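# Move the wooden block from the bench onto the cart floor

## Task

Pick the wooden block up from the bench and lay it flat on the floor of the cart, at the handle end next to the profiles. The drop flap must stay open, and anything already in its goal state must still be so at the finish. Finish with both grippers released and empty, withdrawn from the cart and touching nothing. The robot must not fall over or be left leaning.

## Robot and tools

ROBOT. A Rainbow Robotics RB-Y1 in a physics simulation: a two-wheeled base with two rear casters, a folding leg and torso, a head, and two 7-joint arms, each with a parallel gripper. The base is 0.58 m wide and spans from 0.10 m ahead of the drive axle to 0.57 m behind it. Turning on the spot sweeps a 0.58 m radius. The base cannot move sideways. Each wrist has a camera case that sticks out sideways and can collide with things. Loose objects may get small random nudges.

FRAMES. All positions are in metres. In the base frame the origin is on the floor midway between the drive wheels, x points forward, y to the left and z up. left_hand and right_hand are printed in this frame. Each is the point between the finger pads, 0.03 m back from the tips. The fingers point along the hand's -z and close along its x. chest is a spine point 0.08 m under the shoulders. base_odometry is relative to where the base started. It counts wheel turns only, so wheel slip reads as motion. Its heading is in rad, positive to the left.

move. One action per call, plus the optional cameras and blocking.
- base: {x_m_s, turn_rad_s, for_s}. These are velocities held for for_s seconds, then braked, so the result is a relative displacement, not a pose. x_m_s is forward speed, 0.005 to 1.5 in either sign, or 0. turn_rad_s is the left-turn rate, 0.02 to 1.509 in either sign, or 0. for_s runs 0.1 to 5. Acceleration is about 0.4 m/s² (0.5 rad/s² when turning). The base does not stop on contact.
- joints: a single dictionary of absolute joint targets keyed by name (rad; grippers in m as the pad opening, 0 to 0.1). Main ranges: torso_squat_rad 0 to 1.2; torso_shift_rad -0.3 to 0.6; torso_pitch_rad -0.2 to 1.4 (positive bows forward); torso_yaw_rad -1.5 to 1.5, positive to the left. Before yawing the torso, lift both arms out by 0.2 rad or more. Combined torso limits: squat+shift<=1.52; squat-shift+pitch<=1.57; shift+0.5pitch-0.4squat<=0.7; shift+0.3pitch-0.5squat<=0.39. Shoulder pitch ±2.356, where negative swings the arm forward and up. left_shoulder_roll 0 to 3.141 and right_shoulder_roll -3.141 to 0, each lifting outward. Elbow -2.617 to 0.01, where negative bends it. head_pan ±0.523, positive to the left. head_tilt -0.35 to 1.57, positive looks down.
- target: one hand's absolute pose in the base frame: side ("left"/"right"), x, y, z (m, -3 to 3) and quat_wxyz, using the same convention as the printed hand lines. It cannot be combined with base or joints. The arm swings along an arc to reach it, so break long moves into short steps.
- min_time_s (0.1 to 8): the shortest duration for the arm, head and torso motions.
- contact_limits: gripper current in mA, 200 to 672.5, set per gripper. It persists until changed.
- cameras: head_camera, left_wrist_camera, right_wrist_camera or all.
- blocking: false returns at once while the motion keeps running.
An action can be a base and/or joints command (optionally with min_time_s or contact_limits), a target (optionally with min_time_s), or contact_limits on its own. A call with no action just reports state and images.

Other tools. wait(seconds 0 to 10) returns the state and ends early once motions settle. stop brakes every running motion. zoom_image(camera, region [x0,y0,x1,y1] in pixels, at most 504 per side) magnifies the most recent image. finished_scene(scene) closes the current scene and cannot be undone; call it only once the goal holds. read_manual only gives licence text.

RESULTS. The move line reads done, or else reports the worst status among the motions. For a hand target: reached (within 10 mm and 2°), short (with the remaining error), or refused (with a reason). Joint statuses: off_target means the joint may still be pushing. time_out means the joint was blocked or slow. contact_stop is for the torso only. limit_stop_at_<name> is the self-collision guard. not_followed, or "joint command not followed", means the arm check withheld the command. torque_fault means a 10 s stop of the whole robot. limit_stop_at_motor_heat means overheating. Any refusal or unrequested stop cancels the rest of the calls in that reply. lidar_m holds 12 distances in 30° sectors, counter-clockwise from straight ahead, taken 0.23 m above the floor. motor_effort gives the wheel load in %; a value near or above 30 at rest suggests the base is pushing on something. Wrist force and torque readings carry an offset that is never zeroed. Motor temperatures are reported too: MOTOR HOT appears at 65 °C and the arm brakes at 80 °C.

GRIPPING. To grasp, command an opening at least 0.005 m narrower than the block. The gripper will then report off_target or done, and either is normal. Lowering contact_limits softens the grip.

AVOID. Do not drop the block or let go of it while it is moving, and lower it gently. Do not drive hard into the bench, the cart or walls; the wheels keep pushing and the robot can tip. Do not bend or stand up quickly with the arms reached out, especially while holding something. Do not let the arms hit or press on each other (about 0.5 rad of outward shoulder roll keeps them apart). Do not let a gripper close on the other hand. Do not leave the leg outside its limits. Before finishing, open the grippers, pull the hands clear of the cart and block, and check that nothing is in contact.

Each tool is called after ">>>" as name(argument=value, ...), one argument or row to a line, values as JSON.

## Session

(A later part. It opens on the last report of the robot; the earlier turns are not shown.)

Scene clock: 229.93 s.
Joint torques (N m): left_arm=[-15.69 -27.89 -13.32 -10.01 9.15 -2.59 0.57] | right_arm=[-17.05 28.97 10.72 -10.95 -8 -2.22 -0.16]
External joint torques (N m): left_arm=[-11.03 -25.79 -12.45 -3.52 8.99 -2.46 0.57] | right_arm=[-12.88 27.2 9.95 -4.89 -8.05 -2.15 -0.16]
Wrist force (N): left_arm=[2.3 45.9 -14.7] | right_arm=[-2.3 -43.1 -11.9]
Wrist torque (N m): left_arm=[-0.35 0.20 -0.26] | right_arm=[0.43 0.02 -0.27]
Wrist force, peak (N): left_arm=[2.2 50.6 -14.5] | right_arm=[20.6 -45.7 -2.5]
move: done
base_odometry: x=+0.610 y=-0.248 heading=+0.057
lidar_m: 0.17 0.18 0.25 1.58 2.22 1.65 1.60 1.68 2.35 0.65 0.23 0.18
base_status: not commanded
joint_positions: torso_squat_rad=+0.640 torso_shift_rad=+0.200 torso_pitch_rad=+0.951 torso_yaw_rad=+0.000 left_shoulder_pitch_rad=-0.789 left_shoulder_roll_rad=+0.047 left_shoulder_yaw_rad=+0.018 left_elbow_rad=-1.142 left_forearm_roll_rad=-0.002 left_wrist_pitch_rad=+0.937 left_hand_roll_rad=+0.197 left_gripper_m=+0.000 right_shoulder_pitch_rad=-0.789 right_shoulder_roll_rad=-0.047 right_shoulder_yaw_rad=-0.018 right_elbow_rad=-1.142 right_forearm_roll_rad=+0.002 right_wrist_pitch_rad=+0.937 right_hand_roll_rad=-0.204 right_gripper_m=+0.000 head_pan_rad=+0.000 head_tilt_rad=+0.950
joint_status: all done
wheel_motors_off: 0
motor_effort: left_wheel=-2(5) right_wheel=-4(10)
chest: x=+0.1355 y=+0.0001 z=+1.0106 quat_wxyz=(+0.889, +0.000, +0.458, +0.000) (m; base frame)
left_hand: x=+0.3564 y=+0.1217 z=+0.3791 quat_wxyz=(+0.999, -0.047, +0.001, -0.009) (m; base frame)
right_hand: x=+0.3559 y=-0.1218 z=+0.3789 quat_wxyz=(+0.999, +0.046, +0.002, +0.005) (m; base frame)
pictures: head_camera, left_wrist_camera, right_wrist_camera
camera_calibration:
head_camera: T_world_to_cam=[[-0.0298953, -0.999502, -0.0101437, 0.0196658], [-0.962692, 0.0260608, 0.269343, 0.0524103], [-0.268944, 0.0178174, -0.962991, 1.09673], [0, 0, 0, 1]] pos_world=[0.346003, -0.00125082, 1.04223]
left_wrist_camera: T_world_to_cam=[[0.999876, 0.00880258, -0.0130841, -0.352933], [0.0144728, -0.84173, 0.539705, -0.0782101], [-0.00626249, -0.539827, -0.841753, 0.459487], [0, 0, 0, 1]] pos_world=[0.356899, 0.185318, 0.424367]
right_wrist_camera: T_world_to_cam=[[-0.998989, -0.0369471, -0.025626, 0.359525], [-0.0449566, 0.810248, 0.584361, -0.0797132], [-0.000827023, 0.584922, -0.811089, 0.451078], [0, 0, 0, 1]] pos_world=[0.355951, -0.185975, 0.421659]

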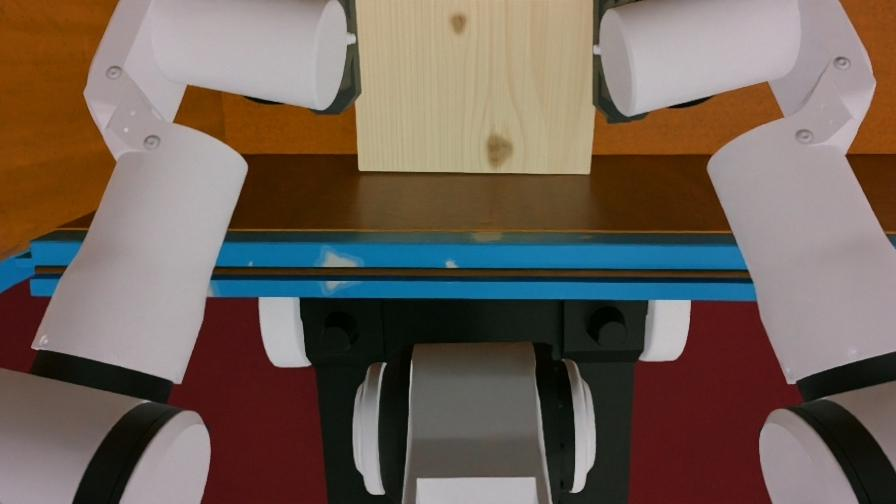

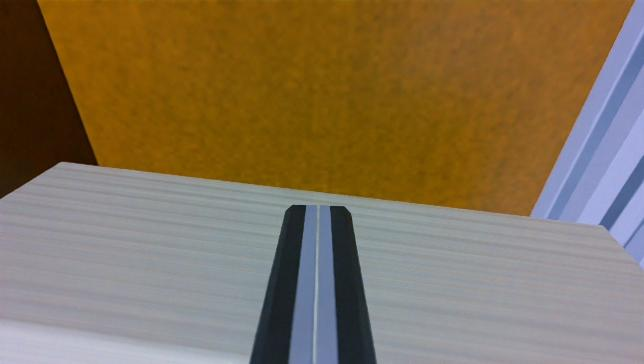

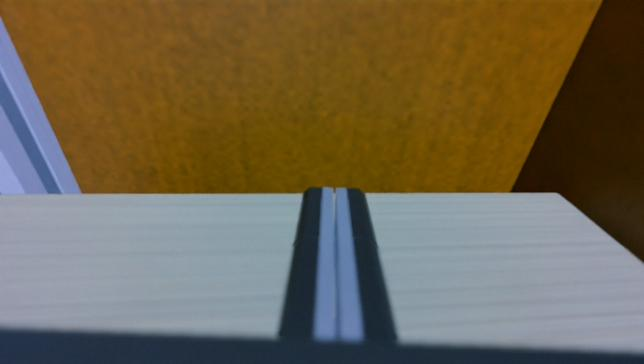

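>>> move(
  base={"x_m_s":0.04,"for_s":0.2},
)

>>> move(
  joints={"torso_squat_rad":0.651,"torso_shift_rad":0.2,"torso_pitch_rad":0.9775,"left_shoulder_pitch_rad":-0.881,"left_shoulder_roll_rad":0.0565,"left_shoulder_yaw_rad":0.0282,"left_elbow_rad":-0.9725,"left_forearm_roll_rad":0.0077,"left_wrist_pitch_rad":0.8243,"left_hand_roll_rad":0.2025,"right_shoulder_pitch_rad":-0.881,"right_shoulder_roll_rad":-0.0565,"right_shoulder_yaw_rad":-0.0282,"right_elbow_rad":-0.9725,"right_forearm_roll_rad":-0.0077,"right_wrist_pitch_rad":0.8243,"right_hand_roll_rad":-0.2095},
  min_time_s=3,
  cameras=["all"],
)

Scene clock: 256.23 s.
Joint torques (N m): left_arm=[-14.38 -27.99 -12.96 -10.28 8.99 -2.23 0.49] | right_arm=[-15.81 28.85 10.43 -11.33 -7.82 -2.16 -0.09]
External joint torques (N m): left_arm=[-9.72 -25.88 -12.09 -3.78 8.84 -2.1 0.49] | right_arm=[-11.63 27.08 9.67 -5.26 -7.88 -2.09 -0.09]
Wrist force (N): left_arm=[2.2 46.1 -15.1] | right_arm=[-2.0 -43.4 -12.1]
Wrist torque (N m): left_arm=[-0.39 0.18 -0.24] | right_arm=[0.41 -0.02 -0.30]
Wrist force, peak (N): left_arm=[2.1 46.6 -16.4] | right_arm=[-2.2 -43.6 -13.2]
move: done
base_odometry: x=+0.618 y=-0.247 heading=+0.057
lidar_m: 0.16 0.17 0.24 1.55 2.24 1.66 1.60 1.70 2.36 0.61 0.23 0.16
base_status: done (sent for 0.2 of 0.2 s)
joint_positions: torso_squat_rad=+0.640 torso_shift_rad=+0.200 torso_pitch_rad=+0.951 torso_yaw_rad=+0.000 left_shoulder_pitch_rad=-0.789 left_shoulder_roll_rad=+0.047 left_shoulder_yaw_rad=+0.018 left_elbow_rad=-1.142 left_forearm_roll_rad=-0.002 left_wrist_pitch_rad=+0.936 left_hand_roll_rad=+0.197 left_gripper_m=+0.000 right_shoulder_pitch_rad=-0.789 right_shoulder_roll_rad=-0.047 right_shoulder_yaw_rad=-0.018 right_elbow_rad=-1.142 right_forearm_roll_rad=+0.002 right_wrist_pitch_rad=+0.937 right_hand_roll_rad=-0.204 right_gripper_m=+0.000 head_pan_rad=+0.000 head_tilt_rad=+0.950
joint_status: not commanded
wheel_motors_off: 0
motor_effort: left_wheel=-1(25) right_wheel=-1(22)
chest: x=+0.1355 y=+0.0001 z=+1.0106 quat_wxyz=(+0.889, +0.000, +0.458, +0.000) (m; base frame)
left_hand: x=+0.3564 y=+0.1217 z=+0.3790 quat_wxyz=(+0.999, -0.047, +0.001, -0.009) (m; base frame)
right_hand: x=+0.3560 y=-0.1217 z=+0.3789 quat_wxyz=(+0.999, +0.046, +0.002, +0.005) (m; base frame)
pictures: none

Scene clock: 259.53 s.
Joint torques (N m): left_arm=[-16.98 -30 -11.32 -9.74 8.81 -2.83 0.51] | right_arm=[-18.13 31.29 8.91 -10.94 -7.52 -2.54 -0.11]
External joint torques (N m): left_arm=[-11.97 -28 -10.59 -3.96 8.67 -2.7 0.51] | right_arm=[-13.57 29.64 8.26 -5.55 -7.58 -2.47 -0.11]
Wrist force (N): left_arm=[1.2 47.5 -14.1] | right_arm=[-2.5 -44.8 -12.7]
Wrist torque (N m): left_arm=[-0.34 0.18 -0.29] | right_arm=[0.45 0.02 -0.29]
Wrist force, peak (N): left_arm=[2.5 50.7 -15.3] | right_arm=[-1.9 -48.0 -11.9]
move: done
base_odometry: x=+0.618 y=-0.247 heading=+0.057
lidar_m: 0.15 0.17 0.24 1.57 2.23 1.66 1.60 1.70 2.36 0.60 0.23 0.17
base_status: not commanded
joint_positions: torso_squat_rad=+0.651 torso_shift_rad=+0.200 torso_pitch_rad=+0.978 torso_yaw_rad=+0.000 left_shoulder_pitch_rad=-0.878 left_shoulder_roll_rad=+0.063 left_shoulder_yaw_rad=+0.031 left_elbow_rad=-0.971 left_forearm_roll_rad=+0.006 left_wrist_pitch_rad=+0.825 left_hand_roll_rad=+0.202 left_gripper_m=+0.000 right_shoulder_pitch_rad=-0.877 right_shoulder_roll_rad=-0.064 right_shoulder_yaw_rad=-0.030 right_elbow_rad=-0.971 right_forearm_roll_rad=-0.006 right_wrist_pitch_rad=+0.825 right_hand_roll_rad=-0.209 right_gripper_m=+0.000 head_pan_rad=+0.000 head_tilt_rad=+0.950
joint_status: all done
wheel_motors_off: 0
motor_effort: left_wheel=-1(1) right_wheel=+0(2)
chest: x=+0.1394 y=+0.0001 z=+0.9991 quat_wxyz=(+0.883, +0.000, +0.470, +0.000) (m; base frame)
left_hand: x=+0.3570 y=+0.1216 z=+0.3447 quat_wxyz=(+0.999, -0.046, +0.001, -0.010) (m; base frame)
right_hand: x=+0.3566 y=-0.1217 z=+0.3446 quat_wxyz=(+0.999, +0.046, +0.002, +0.006) (m; base frame)
pictures: head_camera, left_wrist_camera, right_wrist_camera
camera_calibration:
head_camera: T_world_to_cam=[[-0.0301662, -0.999501, -0.00931969, 0.0188814], [-0.95493, 0.0260639, 0.295684, 0.0318475], [-0.295293, 0.0178193, -0.95524, 1.08269], [0, 0, 0, 1]] pos_world=[0.350693, -0.00125081, 1.02499]
left_wrist_camera: T_world_to_cam=[[0.999891, 0.00672619, -0.0131534, -0.353872], [0.0127606, -0.841873, 0.539525, -0.059084], [-0.00744456, -0.539634, -0.841867, 0.430999], [0, 0, 0, 1]] pos_world=[0.357796, 0.18522, 0.390067]
right_wrist_camera: T_world_to_cam=[[-0.998914, -0.0390077, -0.0254801, 0.358977], [-0.046543, 0.810288, 0.584181, -0.0589263], [-0.00214136, 0.584733, -0.811223, 0.423668], [0, 0, 0, 1]] pos_world=[0.356752, -0.185982, 0.38726]

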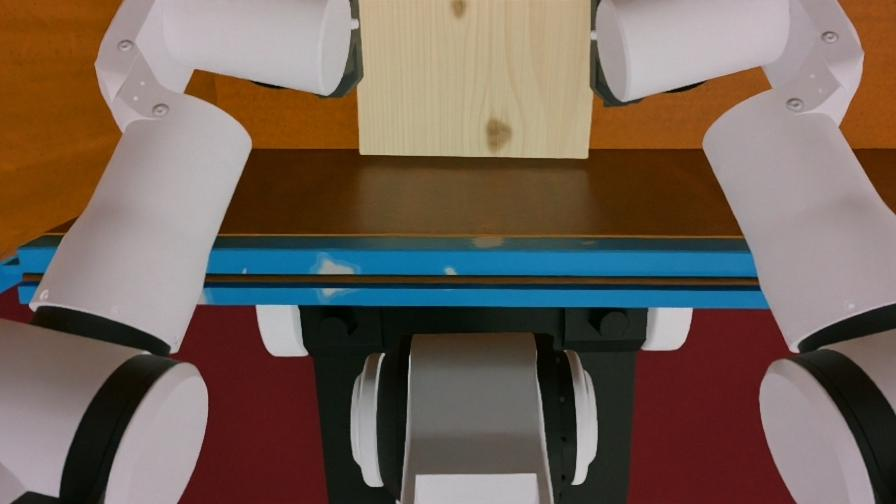

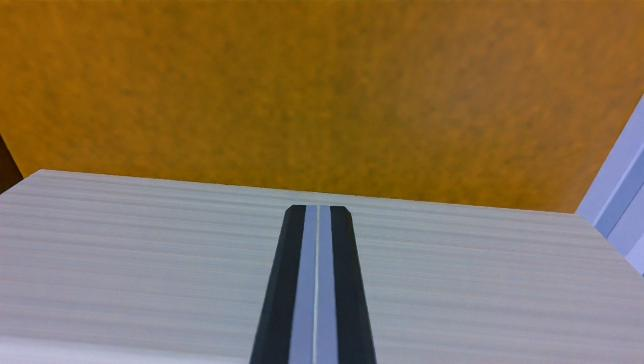

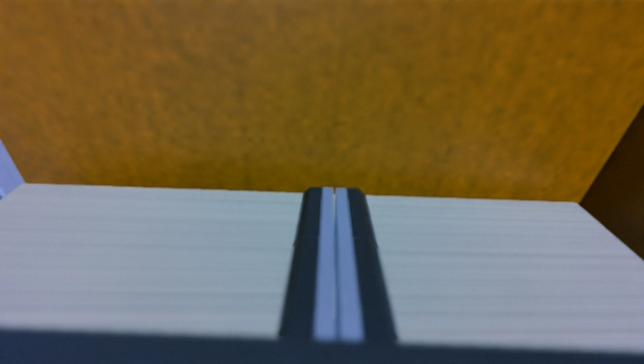

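>>> move(
  joints={"torso_squat_rad":0.6554,"torso_shift_rad":0.2,"torso_pitch_rad":0.9885,"left_shoulder_pitch_rad":-0.9167,"left_shoulder_roll_rad":0.0635,"left_shoulder_yaw_rad":0.0335,"left_elbow_rad":-0.9043,"left_forearm_roll_rad":0.0108,"left_wrist_pitch_rad":0.7797,"left_hand_roll_rad":0.2047,"right_shoulder_pitch_rad":-0.9167,"right_shoulder_roll_rad":-0.0635,"right_shoulder_yaw_rad":-0.0335,"right_elbow_rad":-0.9043,"right_forearm_roll_rad":-0.0108,"right_wrist_pitch_rad":0.7797,"right_hand_roll_rad":-0.2117},
  min_time_s=2.5,
  cameras=["left_wrist_camera", "right_wrist_camera"],
)

Scene clock: 269.70 s.
Joint torques (N m): left_arm=[-13.71 -28.65 -9.62 -5.07 7.46 -3.64 0.59] | right_arm=[-20.93 32.2 8.25 -9.42 -7.2 -5.04 -0.33]
External joint torques (N m): left_arm=[-8.47 -26.72 -8.96 0.45 7.33 -3.5 0.59] | right_arm=[-16.18 30.63 7.66 -4.3 -7.26 -4.96 -0.33]
Wrist force (N): left_arm=[-1.5 45.6 22.1] | right_arm=[-14.7 -49.3 26.2]
Wrist torque (N m): left_arm=[-1.07 0.41 -0.29] | right_arm=[1.13 -0.38 -0.11]
Wrist force, peak (N): left_arm=[-0.1 48.0 23.3] | right_arm=[-13.6 -51.0 28.1]
move: done
base_odometry: x=+0.618 y=-0.247 heading=+0.057
lidar_m: 0.16 0.17 0.25 1.57 2.24 1.65 1.59 1.69 2.35 0.60 0.24 0.16
base_status: not commanded
joint_positions: torso_squat_rad=+0.655 torso_shift_rad=+0.199 torso_pitch_rad=+0.987 torso_yaw_rad=+0.000 left_shoulder_pitch_rad=-0.915 left_shoulder_roll_rad=+0.070 left_shoulder_yaw_rad=+0.036 left_elbow_rad=-0.904 left_forearm_roll_rad=+0.009 left_wrist_pitch_rad=+0.781 left_hand_roll_rad=+0.205 left_gripper_m=+0.000 right_shoulder_pitch_rad=-0.913 right_shoulder_roll_rad=-0.071 right_shoulder_yaw_rad=-0.036 right_elbow_rad=-0.903 right_forearm_roll_rad=-0.009 right_wrist_pitch_rad=+0.781 right_hand_roll_rad=-0.212 right_gripper_m=+0.000 head_pan_rad=+0.000 head_tilt_rad=+0.950
joint_status: all done
wheel_motors_off: 0
motor_effort: left_wheel=+0(2) right_wheel=+1(2)
chest: x=+0.1400 y=+0.0001 z=+0.9950 quat_wxyz=(+0.881, +0.000, +0.474, +0.000) (m; base frame)
left_hand: x=+0.3584 y=+0.1214 z=+0.3333 quat_wxyz=(+0.999, -0.047, -0.001, -0.010) (m; base frame)
right_hand: x=+0.3567 y=-0.1227 z=+0.3327 quat_wxyz=(+0.999, +0.046, +0.001, +0.006) (m; base frame)
pictures: left_wrist_camera, right_wrist_camera
camera_calibration:
left_wrist_camera: T_world_to_cam=[[0.999937, 0.0065235, -0.00908129, -0.356744], [0.0103951, -0.841556, 0.540071, -0.052532], [-0.00411927, -0.540131, -0.841571, 0.420086], [0, 0, 0, 1]] pos_world=[0.358998, 0.18502, 0.378664]
right_wrist_camera: T_world_to_cam=[[-0.998883, -0.038804, -0.026978, 0.359243], [-0.0472547, 0.811013, 0.583116, -0.0506472], [-0.000747764, 0.583739, -0.811941, 0.414231], [0, 0, 0, 1]] pos_world=[0.356758, -0.186787, 0.375556]

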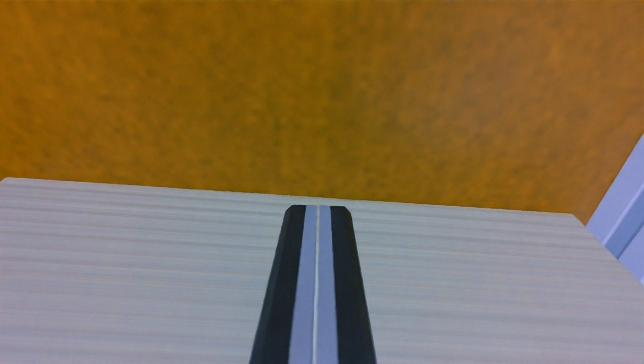

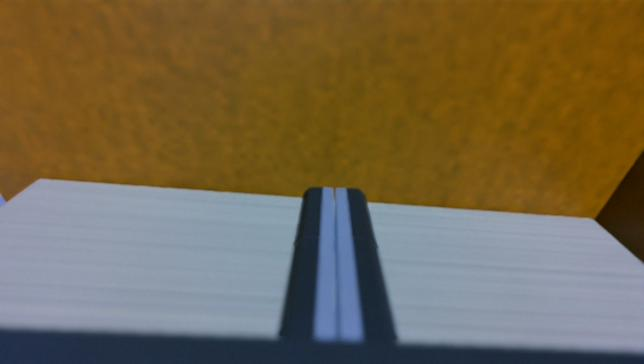

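>>> wait(
  seconds=0.2,
  cameras=["all"],
)

>>> zoom_image(
  camera="right_wrist_camera",
  region=[484, 130, 644, 300],
)

>>> zoom_image(
  camera="right_wrist_camera",
  region=[0, 130, 160, 300],
)

>>> zoom_image(
  camera="left_wrist_camera",
  region=[484, 130, 644, 300],
)

Scene clock: 278.77 s.
Joint torques (N m): left_arm=[-13.79 -28.32 -9.77 -5.11 7.59 -3.61 0.56] | right_arm=[-21.29 32.1 8.37 -9.38 -7.12 -5.09 -0.26]
External joint torques (N m): left_arm=[-8.54 -26.39 -9.1 0.41 7.45 -3.47 0.56] | right_arm=[-16.54 30.54 7.78 -4.27 -7.18 -5.01 -0.26]
Wrist force (N): left_arm=[-1.9 45.4 21.7] | right_arm=[-14.7 -49.0 25.5]
Wrist torque (N m): left_arm=[-0.96 0.37 -0.27] | right_arm=[1.16 -0.42 -0.12]
Wrist force, peak (N): left_arm=[-2.1 46.7 22.2] | right_arm=[-14.8 -49.6 26.8]
base_odometry: x=+0.618 y=-0.247 heading=+0.057
lidar_m: 0.16 0.16 0.25 1.56 2.25 1.66 1.60 1.70 2.36 0.60 0.24 0.16
base_status: not commanded
joint_positions: torso_squat_rad=+0.655 torso_shift_rad=+0.199 torso_pitch_rad=+0.987 torso_yaw_rad=+0.000 left_shoulder_pitch_rad=-0.915 left_shoulder_roll_rad=+0.070 left_shoulder_yaw_rad=+0.036 left_elbow_rad=-0.904 left_forearm_roll_rad=+0.009 left_wrist_pitch_rad=+0.781 left_hand_roll_rad=+0.205 left_gripper_m=+0.000 right_shoulder_pitch_rad=-0.913 right_shoulder_roll_rad=-0.071 right_shoulder_yaw_rad=-0.036 right_elbow_rad=-0.903 right_forearm_roll_rad=-0.009 right_wrist_pitch_rad=+0.781 right_hand_roll_rad=-0.212 right_gripper_m=+0.000 head_pan_rad=+0.000 head_tilt_rad=+0.950
joint_status: all done
wheel_motors_off: 0
motor_effort: left_wheel=-1(2) right_wheel=+1(2)
chest: x=+0.1400 y=+0.0001 z=+0.9950 quat_wxyz=(+0.881, +0.000, +0.474, +0.000) (m; base frame)
left_hand: x=+0.3584 y=+0.1214 z=+0.3333 quat_wxyz=(+0.999, -0.047, -0.001, -0.010) (m; base frame)
right_hand: x=+0.3567 y=-0.1227 z=+0.3327 quat_wxyz=(+0.999, +0.046, +0.001, +0.006) (m; base frame)
wait: 0.20 s; at rest from the start
pictures: head_camera, left_wrist_camera, right_wrist_camera
camera_calibration:
head_camera: T_world_to_cam=[[-0.0303109, -0.999501, -0.0089261, 0.018501], [-0.95227, 0.0261625, 0.304133, 0.0248633], [-0.303747, 0.0177186, -0.952588, 1.07749], [0, 0, 0, 1]] pos_world=[0.351522, -0.00125027, 1.01901]
left_wrist_camera: T_world_to_cam=[[0.999937, 0.0065235, -0.00908129, -0.356744], [0.0103951, -0.841556, 0.540071, -0.052532], [-0.00411927, -0.540131, -0.841571, 0.420086], [0, 0, 0, 1]] pos_world=[0.358998, 0.18502, 0.378664]
right_wrist_camera: T_world_to_cam=[[-0.998883, -0.038804, -0.026978, 0.359243], [-0.0472547, 0.811013, 0.583116, -0.0506472], [-0.000747764, 0.583739, -0.811941, 0.414231], [0, 0, 0, 1]] pos_world=[0.356758, -0.186787, 0.375556]

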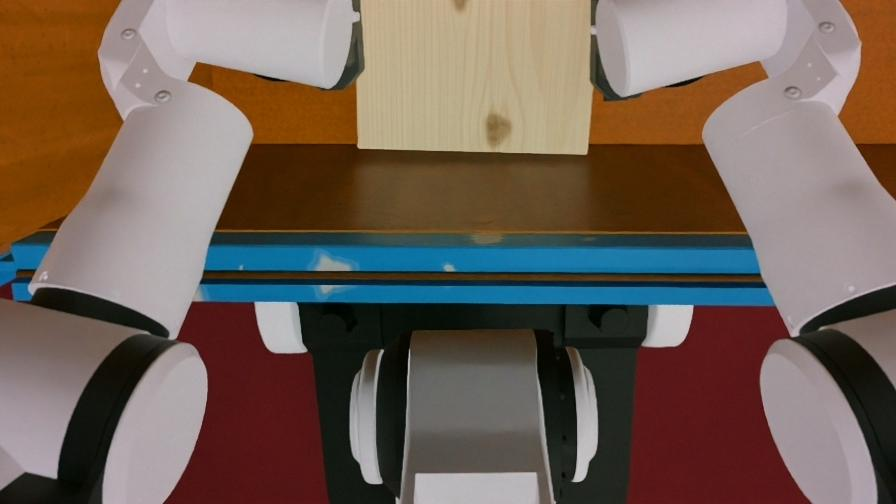

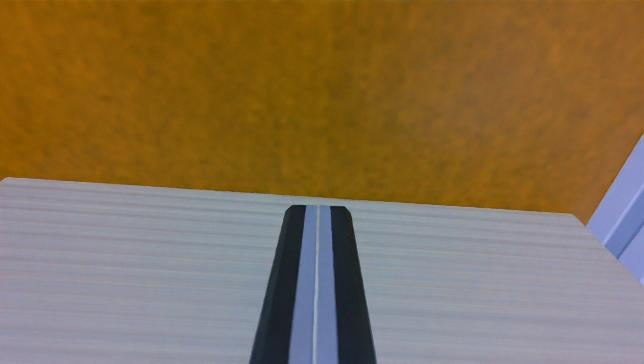

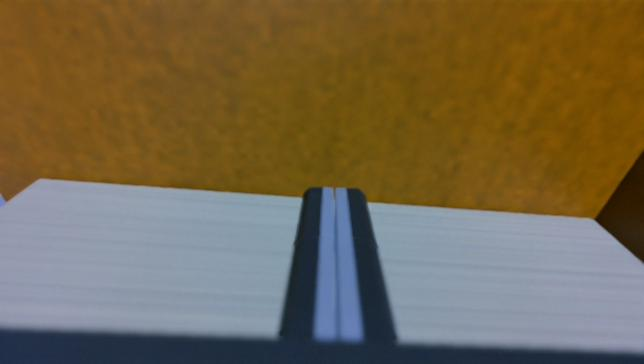

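Scaled by 2.965 from the camera's 644x364 image, which has a finer 1265x715 frame.

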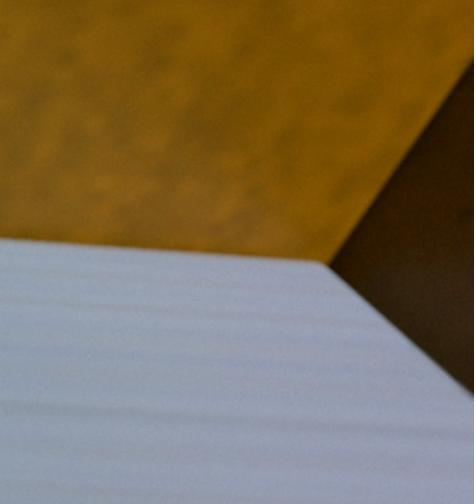

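Scaled by 2.965 from the camera's 644x364 image, which has a finer 1265x715 frame.

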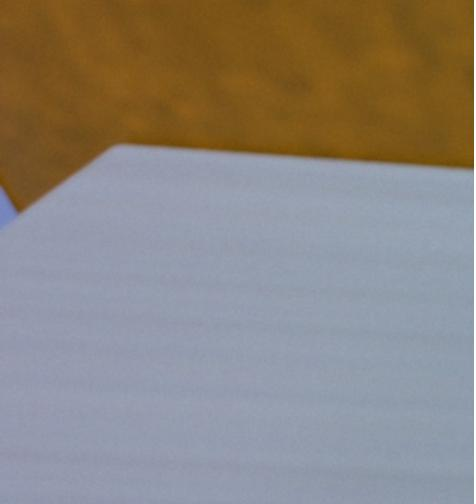

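Scaled by 2.965 from the camera's 644x364 image, which has a finer 1265x715 frame.

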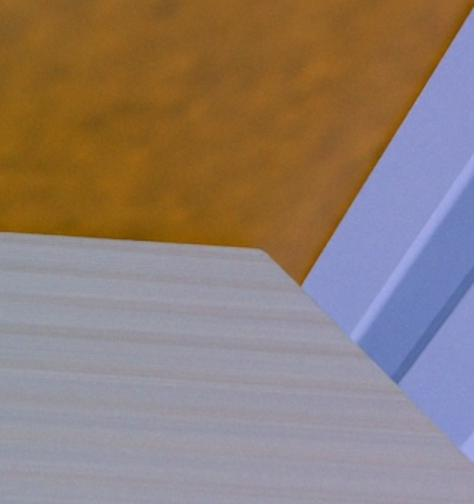

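>>> move(
  joints={"torso_squat_rad":0.650},
  min_time_s=1,
  cameras=["left_wrist_camera", "right_wrist_camera"],
)

Scene clock: 295.50 s.
Joint torques (N m): left_arm=[-13.46 -28.81 -10 -7.69 7.54 -2.28 0.55] | right_arm=[-18.78 32.23 8.5 -11.15 -7.15 -2.74 0.03]
External joint torques (N m): left_arm=[-8.28 -26.87 -9.32 -2.19 7.4 -2.14 0.55] | right_arm=[-14.08 30.64 7.9 -6.04 -7.2 -2.67 0.03]
Wrist force (N): left_arm=[2.7 45.1 -9.0] | right_arm=[-3.3 -44.1 -12.8]
Wrist torque (N m): left_arm=[-0.57 0.12 -0.23] | right_arm=[0.47 -0.08 -0.27]
Wrist force, peak (N): left_arm=[-1.8 46.8 22.3] | right_arm=[-15.3 -49.4 27.0]
move: done
base_odometry: x=+0.618 y=-0.247 heading=+0.057
lidar_m: 0.16 0.16 0.24 1.57 2.23 1.66 1.61 1.69 2.35 0.59 0.23 0.17
base_status: not commanded
joint_positions: torso_squat_rad=+0.650 torso_shift_rad=+0.200 torso_pitch_rad=+0.989 torso_yaw_rad=+0.000 left_shoulder_pitch_rad=-0.915 left_shoulder_roll_rad=+0.070 left_shoulder_yaw_rad=+0.036 left_elbow_rad=-0.904 left_forearm_roll_rad=+0.009 left_wrist_pitch_rad=+0.780 left_hand_roll_rad=+0.205 left_gripper_m=+0.000 right_shoulder_pitch_rad=-0.913 right_shoulder_roll_rad=-0.071 right_shoulder_yaw_rad=-0.036 right_elbow_rad=-0.903 right_forearm_roll_rad=-0.009 right_wrist_pitch_rad=+0.780 right_hand_roll_rad=-0.212 right_gripper_m=+0.000 head_pan_rad=+0.000 head_tilt_rad=+0.950
joint_status: all done
wheel_motors_off: 0
motor_effort: left_wheel=+0(2) right_wheel=+3(4)
chest: x=+0.1414 y=+0.0001 z=+0.9966 quat_wxyz=(+0.880, +0.000, +0.475, +0.000) (m; base frame)
left_hand: x=+0.3582 y=+0.1215 z=+0.3343 quat_wxyz=(+0.999, -0.047, +0.001, -0.010) (m; base frame)
right_hand: x=+0.3569 y=-0.1225 z=+0.3339 quat_wxyz=(+0.999, +0.046, +0.002, +0.006) (m; base frame)
pictures: left_wrist_camera, right_wrist_camera
camera_calibration:
left_wrist_camera: T_world_to_cam=[[0.999911, 0.00654334, -0.0116036, -0.35557], [0.0117727, -0.841678, 0.539851, -0.0533753], [-0.00623406, -0.53994, -0.84168, 0.421748], [0, 0, 0, 1]] pos_world=[0.358796, 0.18512, 0.379666]
right_wrist_camera: T_world_to_cam=[[-0.998919, -0.0388356, -0.0255461, 0.359038], [-0.0464439, 0.81088, 0.583366, -0.0517679], [-0.00194058, 0.583922, -0.811807, 0.415478], [0, 0, 0, 1]] pos_world=[0.357052, -0.186686, 0.37666]

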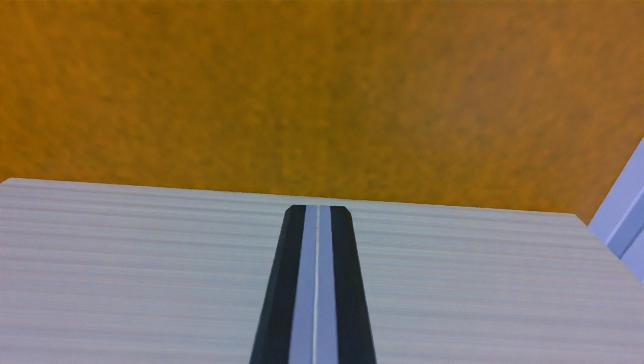

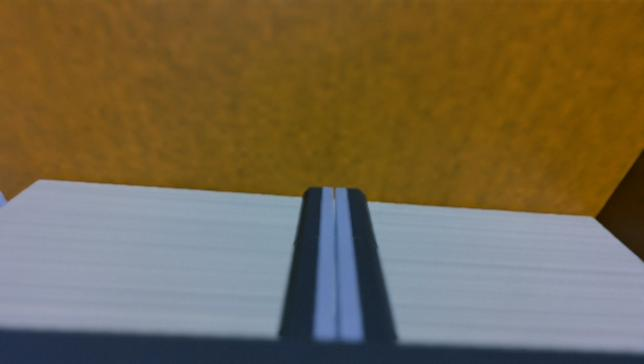

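>>> move(
  joints={"torso_squat_rad":0.6515,"left_shoulder_roll_rad":0.072,"right_shoulder_roll_rad":-0.072},
  min_time_s=1.2,
)

>>> move(
  joints={"left_shoulder_roll_rad":0.12,"right_shoulder_roll_rad":-0.13},
  min_time_s=2.0,
  cameras=["all"],
)

Scene clock: 298.80 s.
Joint torques (N m): left_arm=[-12.09 -13.38 -5.9 -7.98 3.58 -2.34 0.58] | right_arm=[-13.9 14.68 6.17 -10.48 -3.66 -1.64 -0.1]
External joint torques (N m): left_arm=[-6.89 -11.55 -5.27 -2.48 3.45 -2.21 0.58] | right_arm=[-9.15 13.2 5.61 -5.36 -3.72 -1.56 -0.1]
Wrist force (N): left_arm=[-3.1 21.7 2.0] | right_arm=[-2.9 -21.0 -14.2]
Wrist torque (N m): left_arm=[-0.62 0.29 -0.15] | right_arm=[0.07 -0.04 -0.10]
Wrist force, peak (N): left_arm=[3.9 46.0 -9.8] | right_arm=[-2.9 -44.8 -12.7]
move: done
base_odometry: x=+0.618 y=-0.247 heading=+0.057
lidar_m: 0.15 0.16 0.25 1.57 2.22 1.66 1.60 1.70 2.36 0.61 0.24 0.17
base_status: not commanded
joint_positions: torso_squat_rad=+0.651 torso_shift_rad=+0.200 torso_pitch_rad=+0.989 torso_yaw_rad=+0.000 left_shoulder_pitch_rad=-0.915 left_shoulder_roll_rad=+0.075 left_shoulder_yaw_rad=+0.035 left_elbow_rad=-0.904 left_forearm_roll_rad=+0.010 left_wrist_pitch_rad=+0.780 left_hand_roll_rad=+0.205 left_gripper_m=+0.000 right_shoulder_pitch_rad=-0.914 right_shoulder_roll_rad=-0.075 right_shoulder_yaw_rad=-0.035 right_elbow_rad=-0.903 right_forearm_roll_rad=-0.010 right_wrist_pitch_rad=+0.780 right_hand_roll_rad=-0.212 right_gripper_m=+0.000 head_pan_rad=+0.000 head_tilt_rad=+0.950
joint_status: all done
wheel_motors_off: 0
motor_effort: left_wheel=+0(1) right_wheel=+1(4)
chest: x=+0.1410 y=+0.0001 z=+0.9962 quat_wxyz=(+0.880, +0.000, +0.474, +0.000) (m; base frame)
left_hand: x=+0.3591 y=+0.1242 z=+0.3338 quat_wxyz=(+0.999, -0.045, +0.000, -0.010) (m; base frame)
right_hand: x=+0.3585 y=-0.1247 z=+0.3336 quat_wxyz=(+0.999, +0.044, +0.000, +0.006) (m; base frame)
pictures: none

Scene clock: 301.10 s.
Joint torques (N m): left_arm=[-5.94 -0.49 -0.83 -6.15 0.34 -0.68 0.25] | right_arm=[-6.46 -0.81 1.26 -5.87 -0.36 -0.14 -0.01]
External joint torques (N m): left_arm=[-0.73 0.15 -0.56 -0.59 0.27 -0.53 0.25] | right_arm=[-1.69 -0.87 1.1 -0.69 -0.49 -0.05 -0.01]
Wrist force (N): left_arm=[1.4 1.8 -7.6] | right_arm=[-0.3 1.2 -5.1]
Wrist torque (N m): left_arm=[-0.33 0.24 0.04] | right_arm=[-0.14 0.04 -0.05]
Wrist force, peak (N): left_arm=[-4.0 21.9 1.9] | right_arm=[-2.9 -20.9 -14.5]
move: done
base_odometry: x=+0.618 y=-0.247 heading=+0.057
lidar_m: 0.15 0.17 0.24 1.56 2.24 1.66 1.60 1.70 2.35 0.60 0.23 0.16
base_status: not commanded
joint_positions: torso_squat_rad=+0.651 torso_shift_rad=+0.200 torso_pitch_rad=+0.989 torso_yaw_rad=+0.000 left_shoulder_pitch_rad=-0.917 left_shoulder_roll_rad=+0.120 left_shoulder_yaw_rad=+0.034 left_elbow_rad=-0.904 left_forearm_roll_rad=+0.011 left_wrist_pitch_rad=+0.780 left_hand_roll_rad=+0.205 left_gripper_m=+0.000 right_shoulder_pitch_rad=-0.916 right_shoulder_roll_rad=-0.130 right_shoulder_yaw_rad=-0.034 right_elbow_rad=-0.904 right_forearm_roll_rad=-0.011 right_wrist_pitch_rad=+0.780 right_hand_roll_rad=-0.212 right_gripper_m=+0.000 head_pan_rad=+0.000 head_tilt_rad=+0.950
joint_status: all done
wheel_motors_off: 0
motor_effort: left_wheel=+1(1) right_wheel=+2(3)
chest: x=+0.1410 y=+0.0001 z=+0.9962 quat_wxyz=(+0.880, +0.000, +0.474, +0.000) (m; base frame)
left_hand: x=+0.3686 y=+0.1532 z=+0.3326 quat_wxyz=(+1.000, -0.024, -0.007, -0.013) (m; base frame)
right_hand: x=+0.3702 y=-0.1597 z=+0.3324 quat_wxyz=(+1.000, +0.019, -0.008, +0.010) (m; base frame)
pictures: head_camera, left_wrist_camera, right_wrist_camera
camera_calibration:
head_camera: T_world_to_cam=[[-0.0302619, -0.999501, -0.00900101, 0.0185973], [-0.951762, 0.0260633, 0.305729, 0.0237691], [-0.305342, 0.0178188, -0.952076, 1.0786], [0, 0, 0, 1]] pos_world=[0.352528, -0.00125082, 1.01981]
left_wrist_camera: T_world_to_cam=[[0.999988, 0.000690194, 0.00481252, -0.370875], [-0.00181453, -0.865361, 0.501146, -0.00441243], [0.00451045, -0.501149, -0.865349, 0.435428], [0, 0, 0, 1]] pos_world=[0.368898, 0.214652, 0.380794]
right_wrist_camera: T_world_to_cam=[[-0.997892, -0.0475611, -0.0441492, 0.375249], [-0.0638663, 0.840366, 0.538244, 0.00596661], [0.011502, 0.539929, -0.841632, 0.433896], [0, 0, 0, 1]] pos_world=[0.369849, -0.22144, 0.378536]

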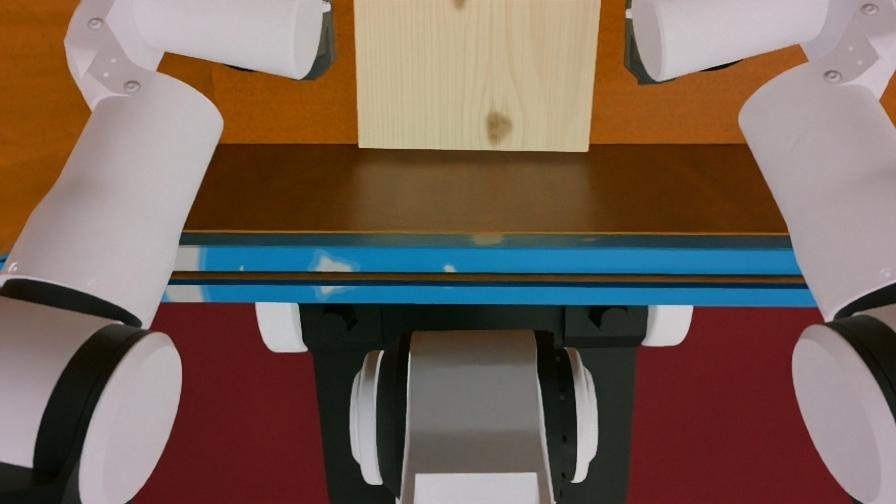

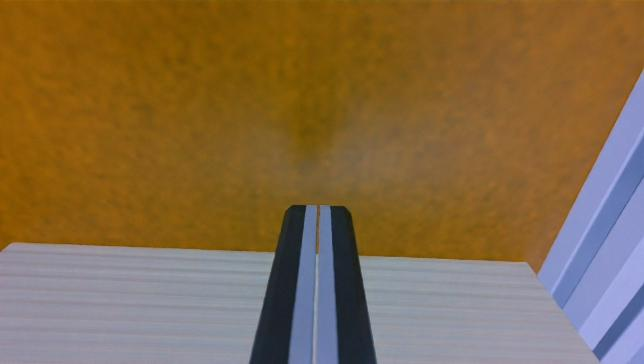

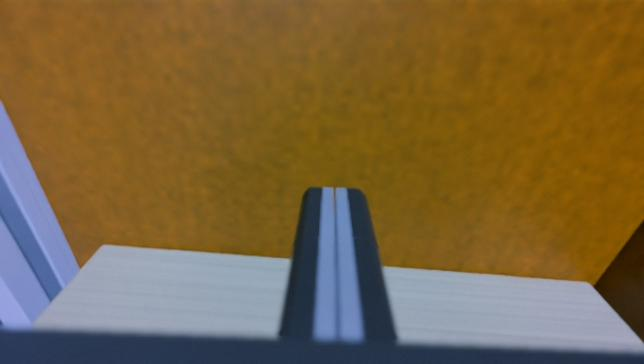

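>>> move(
  joints={"torso_squat_rad":0.62,"torso_shift_rad":0.2,"torso_pitch_rad":0.9,"left_shoulder_pitch_rad":-0.718,"left_shoulder_roll_rad":0.11,"left_shoulder_yaw_rad":-0.008,"left_elbow_rad":-1.372,"left_forearm_roll_rad":-0.009,"left_wrist_pitch_rad":1.105,"left_hand_roll_rad":0.191,"right_shoulder_pitch_rad":-0.718,"right_shoulder_roll_rad":-0.12,"right_shoulder_yaw_rad":0.008,"right_elbow_rad":-1.372,"right_forearm_roll_rad":0.009,"right_wrist_pitch_rad":1.105,"right_hand_roll_rad":-0.191},
  min_time_s=2.5,
)

>>> move(
  joints={"torso_squat_rad":0.53,"torso_shift_rad":0.15,"torso_pitch_rad":0.7,"left_shoulder_pitch_rad":-0.707,"left_shoulder_roll_rad":0.09,"left_shoulder_yaw_rad":0.001,"left_elbow_rad":-1.401,"left_forearm_roll_rad":0.025,"left_wrist_pitch_rad":1.319,"left_hand_roll_rad":0.184,"right_shoulder_pitch_rad":-0.707,"right_shoulder_roll_rad":-0.1,"right_shoulder_yaw_rad":-0.001,"right_elbow_rad":-1.401,"right_forearm_roll_rad":-0.025,"right_wrist_pitch_rad":1.319,"right_hand_roll_rad":-0.184},
  min_time_s=2,
)

>>> move(
  joints={"torso_squat_rad":0.43,"torso_shift_rad":0.1,"torso_pitch_rad":0.5,"left_shoulder_pitch_rad":-0.802,"left_shoulder_roll_rad":0.09,"left_shoulder_yaw_rad":0.042,"left_elbow_rad":-1.3,"left_forearm_roll_rad":0.072,"left_wrist_pitch_rad":1.509,"left_hand_roll_rad":0.187,"right_shoulder_pitch_rad":-0.802,"right_shoulder_roll_rad":-0.09,"right_shoulder_yaw_rad":-0.042,"right_elbow_rad":-1.3,"right_forearm_roll_rad":-0.072,"right_wrist_pitch_rad":1.509,"right_hand_roll_rad":-0.187},
  min_time_s=2,
)

>>> move(
  joints={"torso_squat_rad":0.35,"torso_shift_rad":0.05,"torso_pitch_rad":0.4,"left_shoulder_pitch_rad":-0.875,"left_shoulder_roll_rad":0.124,"left_shoulder_yaw_rad":0.164,"left_elbow_rad":-1.438,"left_forearm_roll_rad":0.177,"left_wrist_pitch_rad":1.866,"left_hand_roll_rad":0.143,"right_shoulder_pitch_rad":-0.875,"right_shoulder_roll_rad":-0.124,"right_shoulder_yaw_rad":-0.164,"right_elbow_rad":-1.438,"right_forearm_roll_rad":-0.177,"right_wrist_pitch_rad":1.866,"right_hand_roll_rad":-0.143,"head_tilt_rad":0.8},
  min_time_s=2,
  cameras=["head_camera"],
)

>>> move(
  base={"x_m_s":-0.3,"for_s":1.8},
  joints={"head_tilt_rad":0.55},
  cameras=["head_camera"],
)

Scene clock: 310.57 s.
Joint torques (N m): left_arm=[-4.63 -1.77 -0.81 -8.14 -0.34 -0.15 -0.39] | right_arm=[-3.47 2.32 0.65 -8.28 0.43 -0.04 0.25]
External joint torques (N m): left_arm=[0.77 -1.39 -0.61 -0.38 -0.38 0.07 -0.39] | right_arm=[1.39 2.5 0.63 -1 0.21 0.13 0.24]
Wrist force (N): left_arm=[0.7 2.1 -7.9] | right_arm=[-0.7 1.6 -5.5]
Wrist torque (N m): left_arm=[-0.41 0.22 0.14] | right_arm=[-0.14 0.01 -0.22]
Wrist force, peak (N): left_arm=[0.6 0.9 -8.8] | right_arm=[-0.5 1.2 -5.7]
move: done
base_odometry: x=+0.618 y=-0.247 heading=+0.057
lidar_m: 0.16 0.16 0.24 1.57 2.22 1.66 1.60 1.70 2.34 0.60 0.23 0.16
base_status: not commanded
joint_positions: torso_squat_rad=+0.620 torso_shift_rad=+0.200 torso_pitch_rad=+0.900 torso_yaw_rad=+0.000 left_shoulder_pitch_rad=-0.718 left_shoulder_roll_rad=+0.110 left_shoulder_yaw_rad=-0.008 left_elbow_rad=-1.372 left_forearm_roll_rad=-0.009 left_wrist_pitch_rad=+1.105 left_hand_roll_rad=+0.191 left_gripper_m=+0.000 right_shoulder_pitch_rad=-0.718 right_shoulder_roll_rad=-0.120 right_shoulder_yaw_rad=+0.008 right_elbow_rad=-1.372 right_forearm_roll_rad=+0.009 right_wrist_pitch_rad=+1.105 right_hand_roll_rad=-0.191 right_gripper_m=+0.000 head_pan_rad=+0.000 head_tilt_rad=+0.950
joint_status: all done
wheel_motors_off: 0
motor_effort: left_wheel=+0(1) right_wheel=+2(3)
chest: x=+0.1276 y=+0.0001 z=+1.0312 quat_wxyz=(+0.900, +0.000, +0.435, +0.000) (m; base frame)
left_hand: x=+0.3923 y=+0.1597 z=+0.4448 quat_wxyz=(+0.999, -0.013, -0.028, -0.024) (m; base frame)
right_hand: x=+0.3937 y=-0.1654 z=+0.4448 quat_wxyz=(+0.999, +0.008, -0.029, +0.025) (m; base frame)
pictures: none

Scene clock: 312.87 s.
Joint torques (N m): left_arm=[-7.9 -1.23 2.04 -8.81 0.4 -0.01 -0.34] | right_arm=[-7.57 1.59 -2.4 -9 -0.12 0.13 0.27]
External joint torques (N m): left_arm=[1.45 -1.47 1.97 -0.24 0.35 0.21 -0.34] | right_arm=[1.25 2.39 -2.24 -0.95 -0.34 0.29 0.26]
Wrist force (N): left_arm=[1.0 0.8 -7.9] | right_arm=[-1.3 1.2 -5.6]
Wrist torque (N m): left_arm=[-0.21 0.19 0.15] | right_arm=[-0.08 -0.06 -0.22]
Wrist force, peak (N): left_arm=[0.6 1.4 -8.8] | right_arm=[-0.8 1.8 -5.8]
move: done
base_odometry: x=+0.618 y=-0.247 heading=+0.057
lidar_m: 0.15 0.16 0.25 1.57 2.24 1.66 1.60 1.69 2.35 0.59 0.23 0.16
base_status: not commanded
joint_positions: torso_squat_rad=+0.530 torso_shift_rad=+0.150 torso_pitch_rad=+0.700 torso_yaw_rad=+0.000 left_shoulder_pitch_rad=-0.707 left_shoulder_roll_rad=+0.090 left_shoulder_yaw_rad=+0.001 left_elbow_rad=-1.401 left_forearm_roll_rad=+0.025 left_wrist_pitch_rad=+1.319 left_hand_roll_rad=+0.184 left_gripper_m=+0.000 right_shoulder_pitch_rad=-0.707 right_shoulder_roll_rad=-0.100 right_shoulder_yaw_rad=-0.001 right_elbow_rad=-1.401 right_forearm_roll_rad=-0.025 right_wrist_pitch_rad=+1.319 right_hand_roll_rad=-0.184 right_gripper_m=+0.000 head_pan_rad=+0.000 head_tilt_rad=+0.950
joint_status: all done
wheel_motors_off: 0
motor_effort: left_wheel=+0(1) right_wheel=+0(2)
chest: x=+0.0616 y=+0.0001 z=+1.1143 quat_wxyz=(+0.939, +0.000, +0.343, +0.000) (m; base frame)
left_hand: x=+0.3894 y=+0.1551 z=+0.5894 quat_wxyz=(+0.999, -0.015, -0.027, -0.017) (m; base frame)
right_hand: x=+0.3907 y=-0.1608 z=+0.5894 quat_wxyz=(+0.999, +0.010, -0.028, +0.017) (m; base frame)
pictures: none

Scene clock: 315.17 s.
Joint torques (N m): left_arm=[-14.34 -0.01 2.09 -7.91 0.29 -0.04 0.28] | right_arm=[-15.81 0.52 -2.34 -8.27 -0.19 0.01 -0.28]
External joint torques (N m): left_arm=[0.2 -1.69 1.67 1.06 0.22 0.17 0.28] | right_arm=[-1.79 2.5 -2.02 0.17 -0.38 0.17 -0.29]
Wrist force (N): left_arm=[0.8 1.1 -7.6] | right_arm=[-1.0 0.8 -5.5]
Wrist torque (N m): left_arm=[-0.24 0.18 0.02] | right_arm=[-0.07 -0.02 -0.05]
Wrist force, peak (N): left_arm=[1.0 1.6 -8.4] | right_arm=[-1.1 1.3 -6.1]
move: done
base_odometry: x=+0.618 y=-0.247 heading=+0.057
lidar_m: 0.16 0.16 0.24 1.58 2.24 1.67 1.61 1.69 2.37 0.60 0.24 0.15
base_status: not commanded
joint_positions: torso_squat_rad=+0.430 torso_shift_rad=+0.100 torso_pitch_rad=+0.500 torso_yaw_rad=+0.000 left_shoulder_pitch_rad=-0.802 left_shoulder_roll_rad=+0.090 left_shoulder_yaw_rad=+0.042 left_elbow_rad=-1.300 left_forearm_roll_rad=+0.072 left_wrist_pitch_rad=+1.509 left_hand_roll_rad=+0.187 left_gripper_m=+0.000 right_shoulder_pitch_rad=-0.802 right_shoulder_roll_rad=-0.090 right_shoulder_yaw_rad=-0.042 right_elbow_rad=-1.300 right_forearm_roll_rad=-0.072 right_wrist_pitch_rad=+1.509 right_hand_roll_rad=-0.187 right_gripper_m=+0.000 head_pan_rad=+0.000 head_tilt_rad=+0.950
joint_status: all done
wheel_motors_off: 0
motor_effort: left_wheel=+0(2) right_wheel=+0(2)
chest: x=-0.0162 y=+0.0001 z=+1.1851 quat_wxyz=(+0.969, +0.000, +0.247, +0.000) (m; base frame)
left_hand: x=+0.3869 y=+0.1520 z=+0.7348 quat_wxyz=(+0.999, -0.019, -0.025, -0.007) (m; base frame)
right_hand: x=+0.3867 y=-0.1521 z=+0.7346 quat_wxyz=(+0.999, +0.019, -0.025, +0.007) (m; base frame)
pictures: none

Scene clock: 317.47 s.
Joint torques (N m): left_arm=[-16.61 3.45 2.25 -8.92 0.54 -0.06 -0.34] | right_arm=[-18.49 -5.45 -2.17 -9.43 -0.32 0.19 0.18]
External joint torques (N m): left_arm=[0.48 -0.37 1.71 -0.07 0.29 0.08 -0.33] | right_arm=[-1.89 -1.42 -1.8 -1.07 -0.33 0.27 0.18]
Wrist force (N): left_arm=[0.8 1.1 -8.0] | right_arm=[-0.8 0.3 -5.7]
Wrist torque (N m): left_arm=[-0.21 0.14 0.17] | right_arm=[-0.07 0.03 -0.20]
Wrist force, peak (N): left_arm=[1.3 2.4 -8.4] | right_arm=[-1.0 0.7 -6.1]
move: done
base_odometry: x=+0.618 y=-0.247 heading=+0.057
lidar_m: 0.15 0.17 0.24 1.57 2.24 1.66 1.60 1.71 2.35 0.60 0.22 0.16
base_status: not commanded
joint_positions: torso_squat_rad=+0.350 torso_shift_rad=+0.050 torso_pitch_rad=+0.400 torso_yaw_rad=+0.000 left_shoulder_pitch_rad=-0.875 left_shoulder_roll_rad=+0.124 left_shoulder_yaw_rad=+0.164 left_elbow_rad=-1.438 left_forearm_roll_rad=+0.177 left_wrist_pitch_rad=+1.866 left_hand_roll_rad=+0.143 left_gripper_m=+0.000 right_shoulder_pitch_rad=-0.875 right_shoulder_roll_rad=-0.124 right_shoulder_yaw_rad=-0.164 right_elbow_rad=-1.438 right_forearm_roll_rad=-0.177 right_wrist_pitch_rad=+1.866 right_hand_roll_rad=-0.143 right_gripper_m=+0.000 head_pan_rad=+0.000 head_tilt_rad=+0.800
joint_status: all done
wheel_motors_off: 0
motor_effort: left_wheel=+0(2) right_wheel=+0(3)
chest: x=-0.0747 y=+0.0001 z=+1.2222 quat_wxyz=(+0.980, +0.000, +0.199, +0.000) (m; base frame)
left_hand: x=+0.3551 y=+0.1647 z=+0.8798 quat_wxyz=(+0.998, -0.061, +0.000, +0.000) (m; base frame)
right_hand: x=+0.3549 y=-0.1644 z=+0.8796 quat_wxyz=(+0.998, +0.061, +0.001, +0.000) (m; base frame)
pictures: head_camera
camera_calibration:
head_camera: T_world_to_cam=[[-0.0162279, -0.999504, -0.0269863, 0.037219], [-0.909625, 0.0259632, -0.414619, 0.652647], [0.415114, 0.017819, -0.909595, 1.20696], [0, 0, 0, 1]] pos_world=[0.0932395, -0.00125111, 1.36945]

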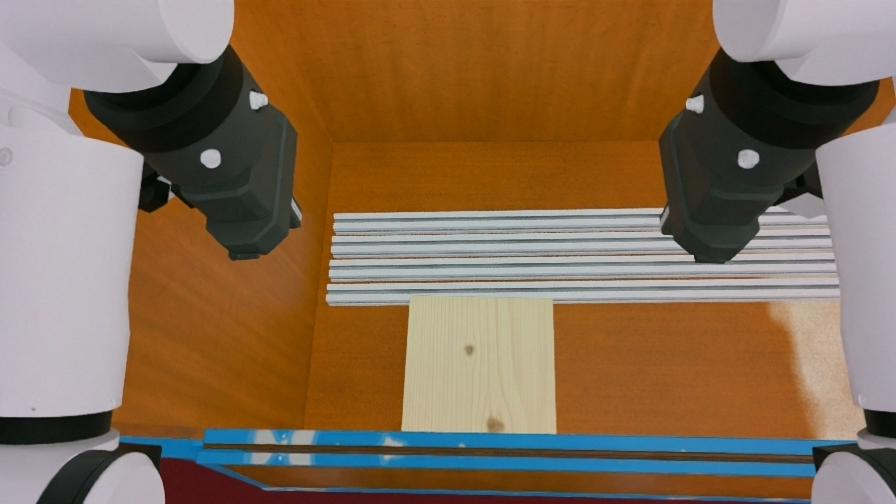

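Scene clock: 320.47 s.
Joint torques (N m): left_arm=[-16.48 2.93 1.88 -8.61 0.42 -0.17 -0.29] | right_arm=[-17.03 -5.05 -1.88 -9.23 -0.29 -0.08 0.31]
External joint torques (N m): left_arm=[0.62 -0.89 1.35 0.24 0.17 -0.03 -0.28] | right_arm=[-0.43 -1.01 -1.51 -0.87 -0.29 0 0.3]
Wrist force (N): left_arm=[1.7 2.1 -7.9] | right_arm=[-0.8 0.8 -5.6]
Wrist torque (N m): left_arm=[-0.31 0.30 0.15] | right_arm=[-0.11 0.04 -0.18]
Wrist force, peak (N): left_arm=[1.1 2.3 -8.5] | right_arm=[-0.3 1.3 -6.1]
move: done
base_odometry: x=+0.079 y=-0.278 heading=+0.055
lidar_m: 0.70 0.74 1.78 3.88 1.48 1.11 1.06 1.14 1.58 4.57 0.98 0.73
base_status: done (sent for 1.8 of 1.8 s)
joint_positions: torso_squat_rad=+0.350 torso_shift_rad=+0.050 torso_pitch_rad=+0.400 torso_yaw_rad=+0.000 left_shoulder_pitch_rad=-0.875 left_shoulder_roll_rad=+0.124 left_shoulder_yaw_rad=+0.164 left_elbow_rad=-1.438 left_forearm_roll_rad=+0.177 left_wrist_pitch_rad=+1.866 left_hand_roll_rad=+0.143 left_gripper_m=+0.000 right_shoulder_pitch_rad=-0.875 right_shoulder_roll_rad=-0.124 right_shoulder_yaw_rad=-0.164 right_elbow_rad=-1.438 right_forearm_roll_rad=-0.177 right_wrist_pitch_rad=+1.866 right_hand_roll_rad=-0.143 right_gripper_m=+0.000 head_pan_rad=+0.000 head_tilt_rad=+0.550
joint_status: all done
wheel_motors_off: 0
motor_effort: left_wheel=-21(36) right_wheel=+22(40)
chest: x=-0.0747 y=+0.0001 z=+1.2223 quat_wxyz=(+0.980, +0.000, +0.199, +0.000) (m; base frame)
left_hand: x=+0.3552 y=+0.1647 z=+0.8799 quat_wxyz=(+0.998, -0.061, +0.000, +0.000) (m; base frame)
right_hand: x=+0.3550 y=-0.1645 z=+0.8798 quat_wxyz=(+0.998, +0.061, +0.000, +0.000) (m; base frame)
pictures: head_camera
camera_calibration:
head_camera: T_world_to_cam=[[-0.00904241, -0.999504, -0.0301592, 0.0414851], [-0.778767, 0.0259579, -0.626776, 0.946134], [0.627248, 0.0178194, -0.778616, 1.01889], [0, 0, 0, 1]] pos_world=[0.098096, -0.00125113, 1.38759]

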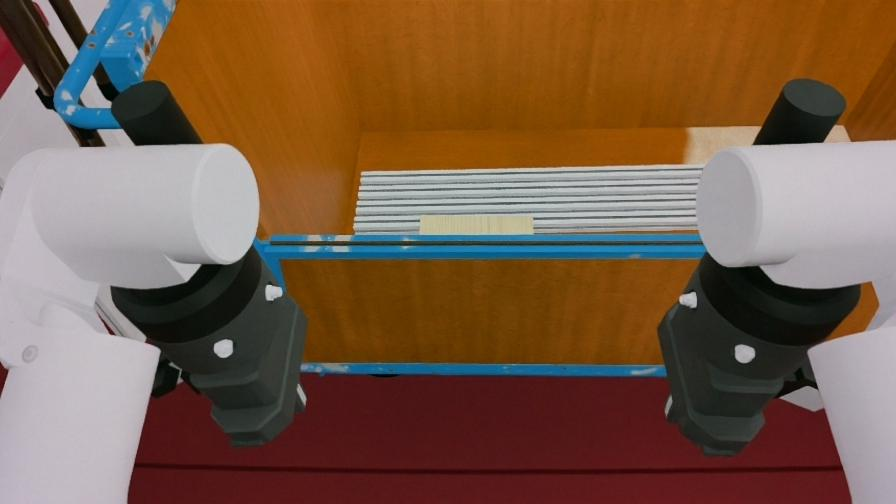

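>>> finished_scene(
  scene=2,
)

The scene is finished: the task was done.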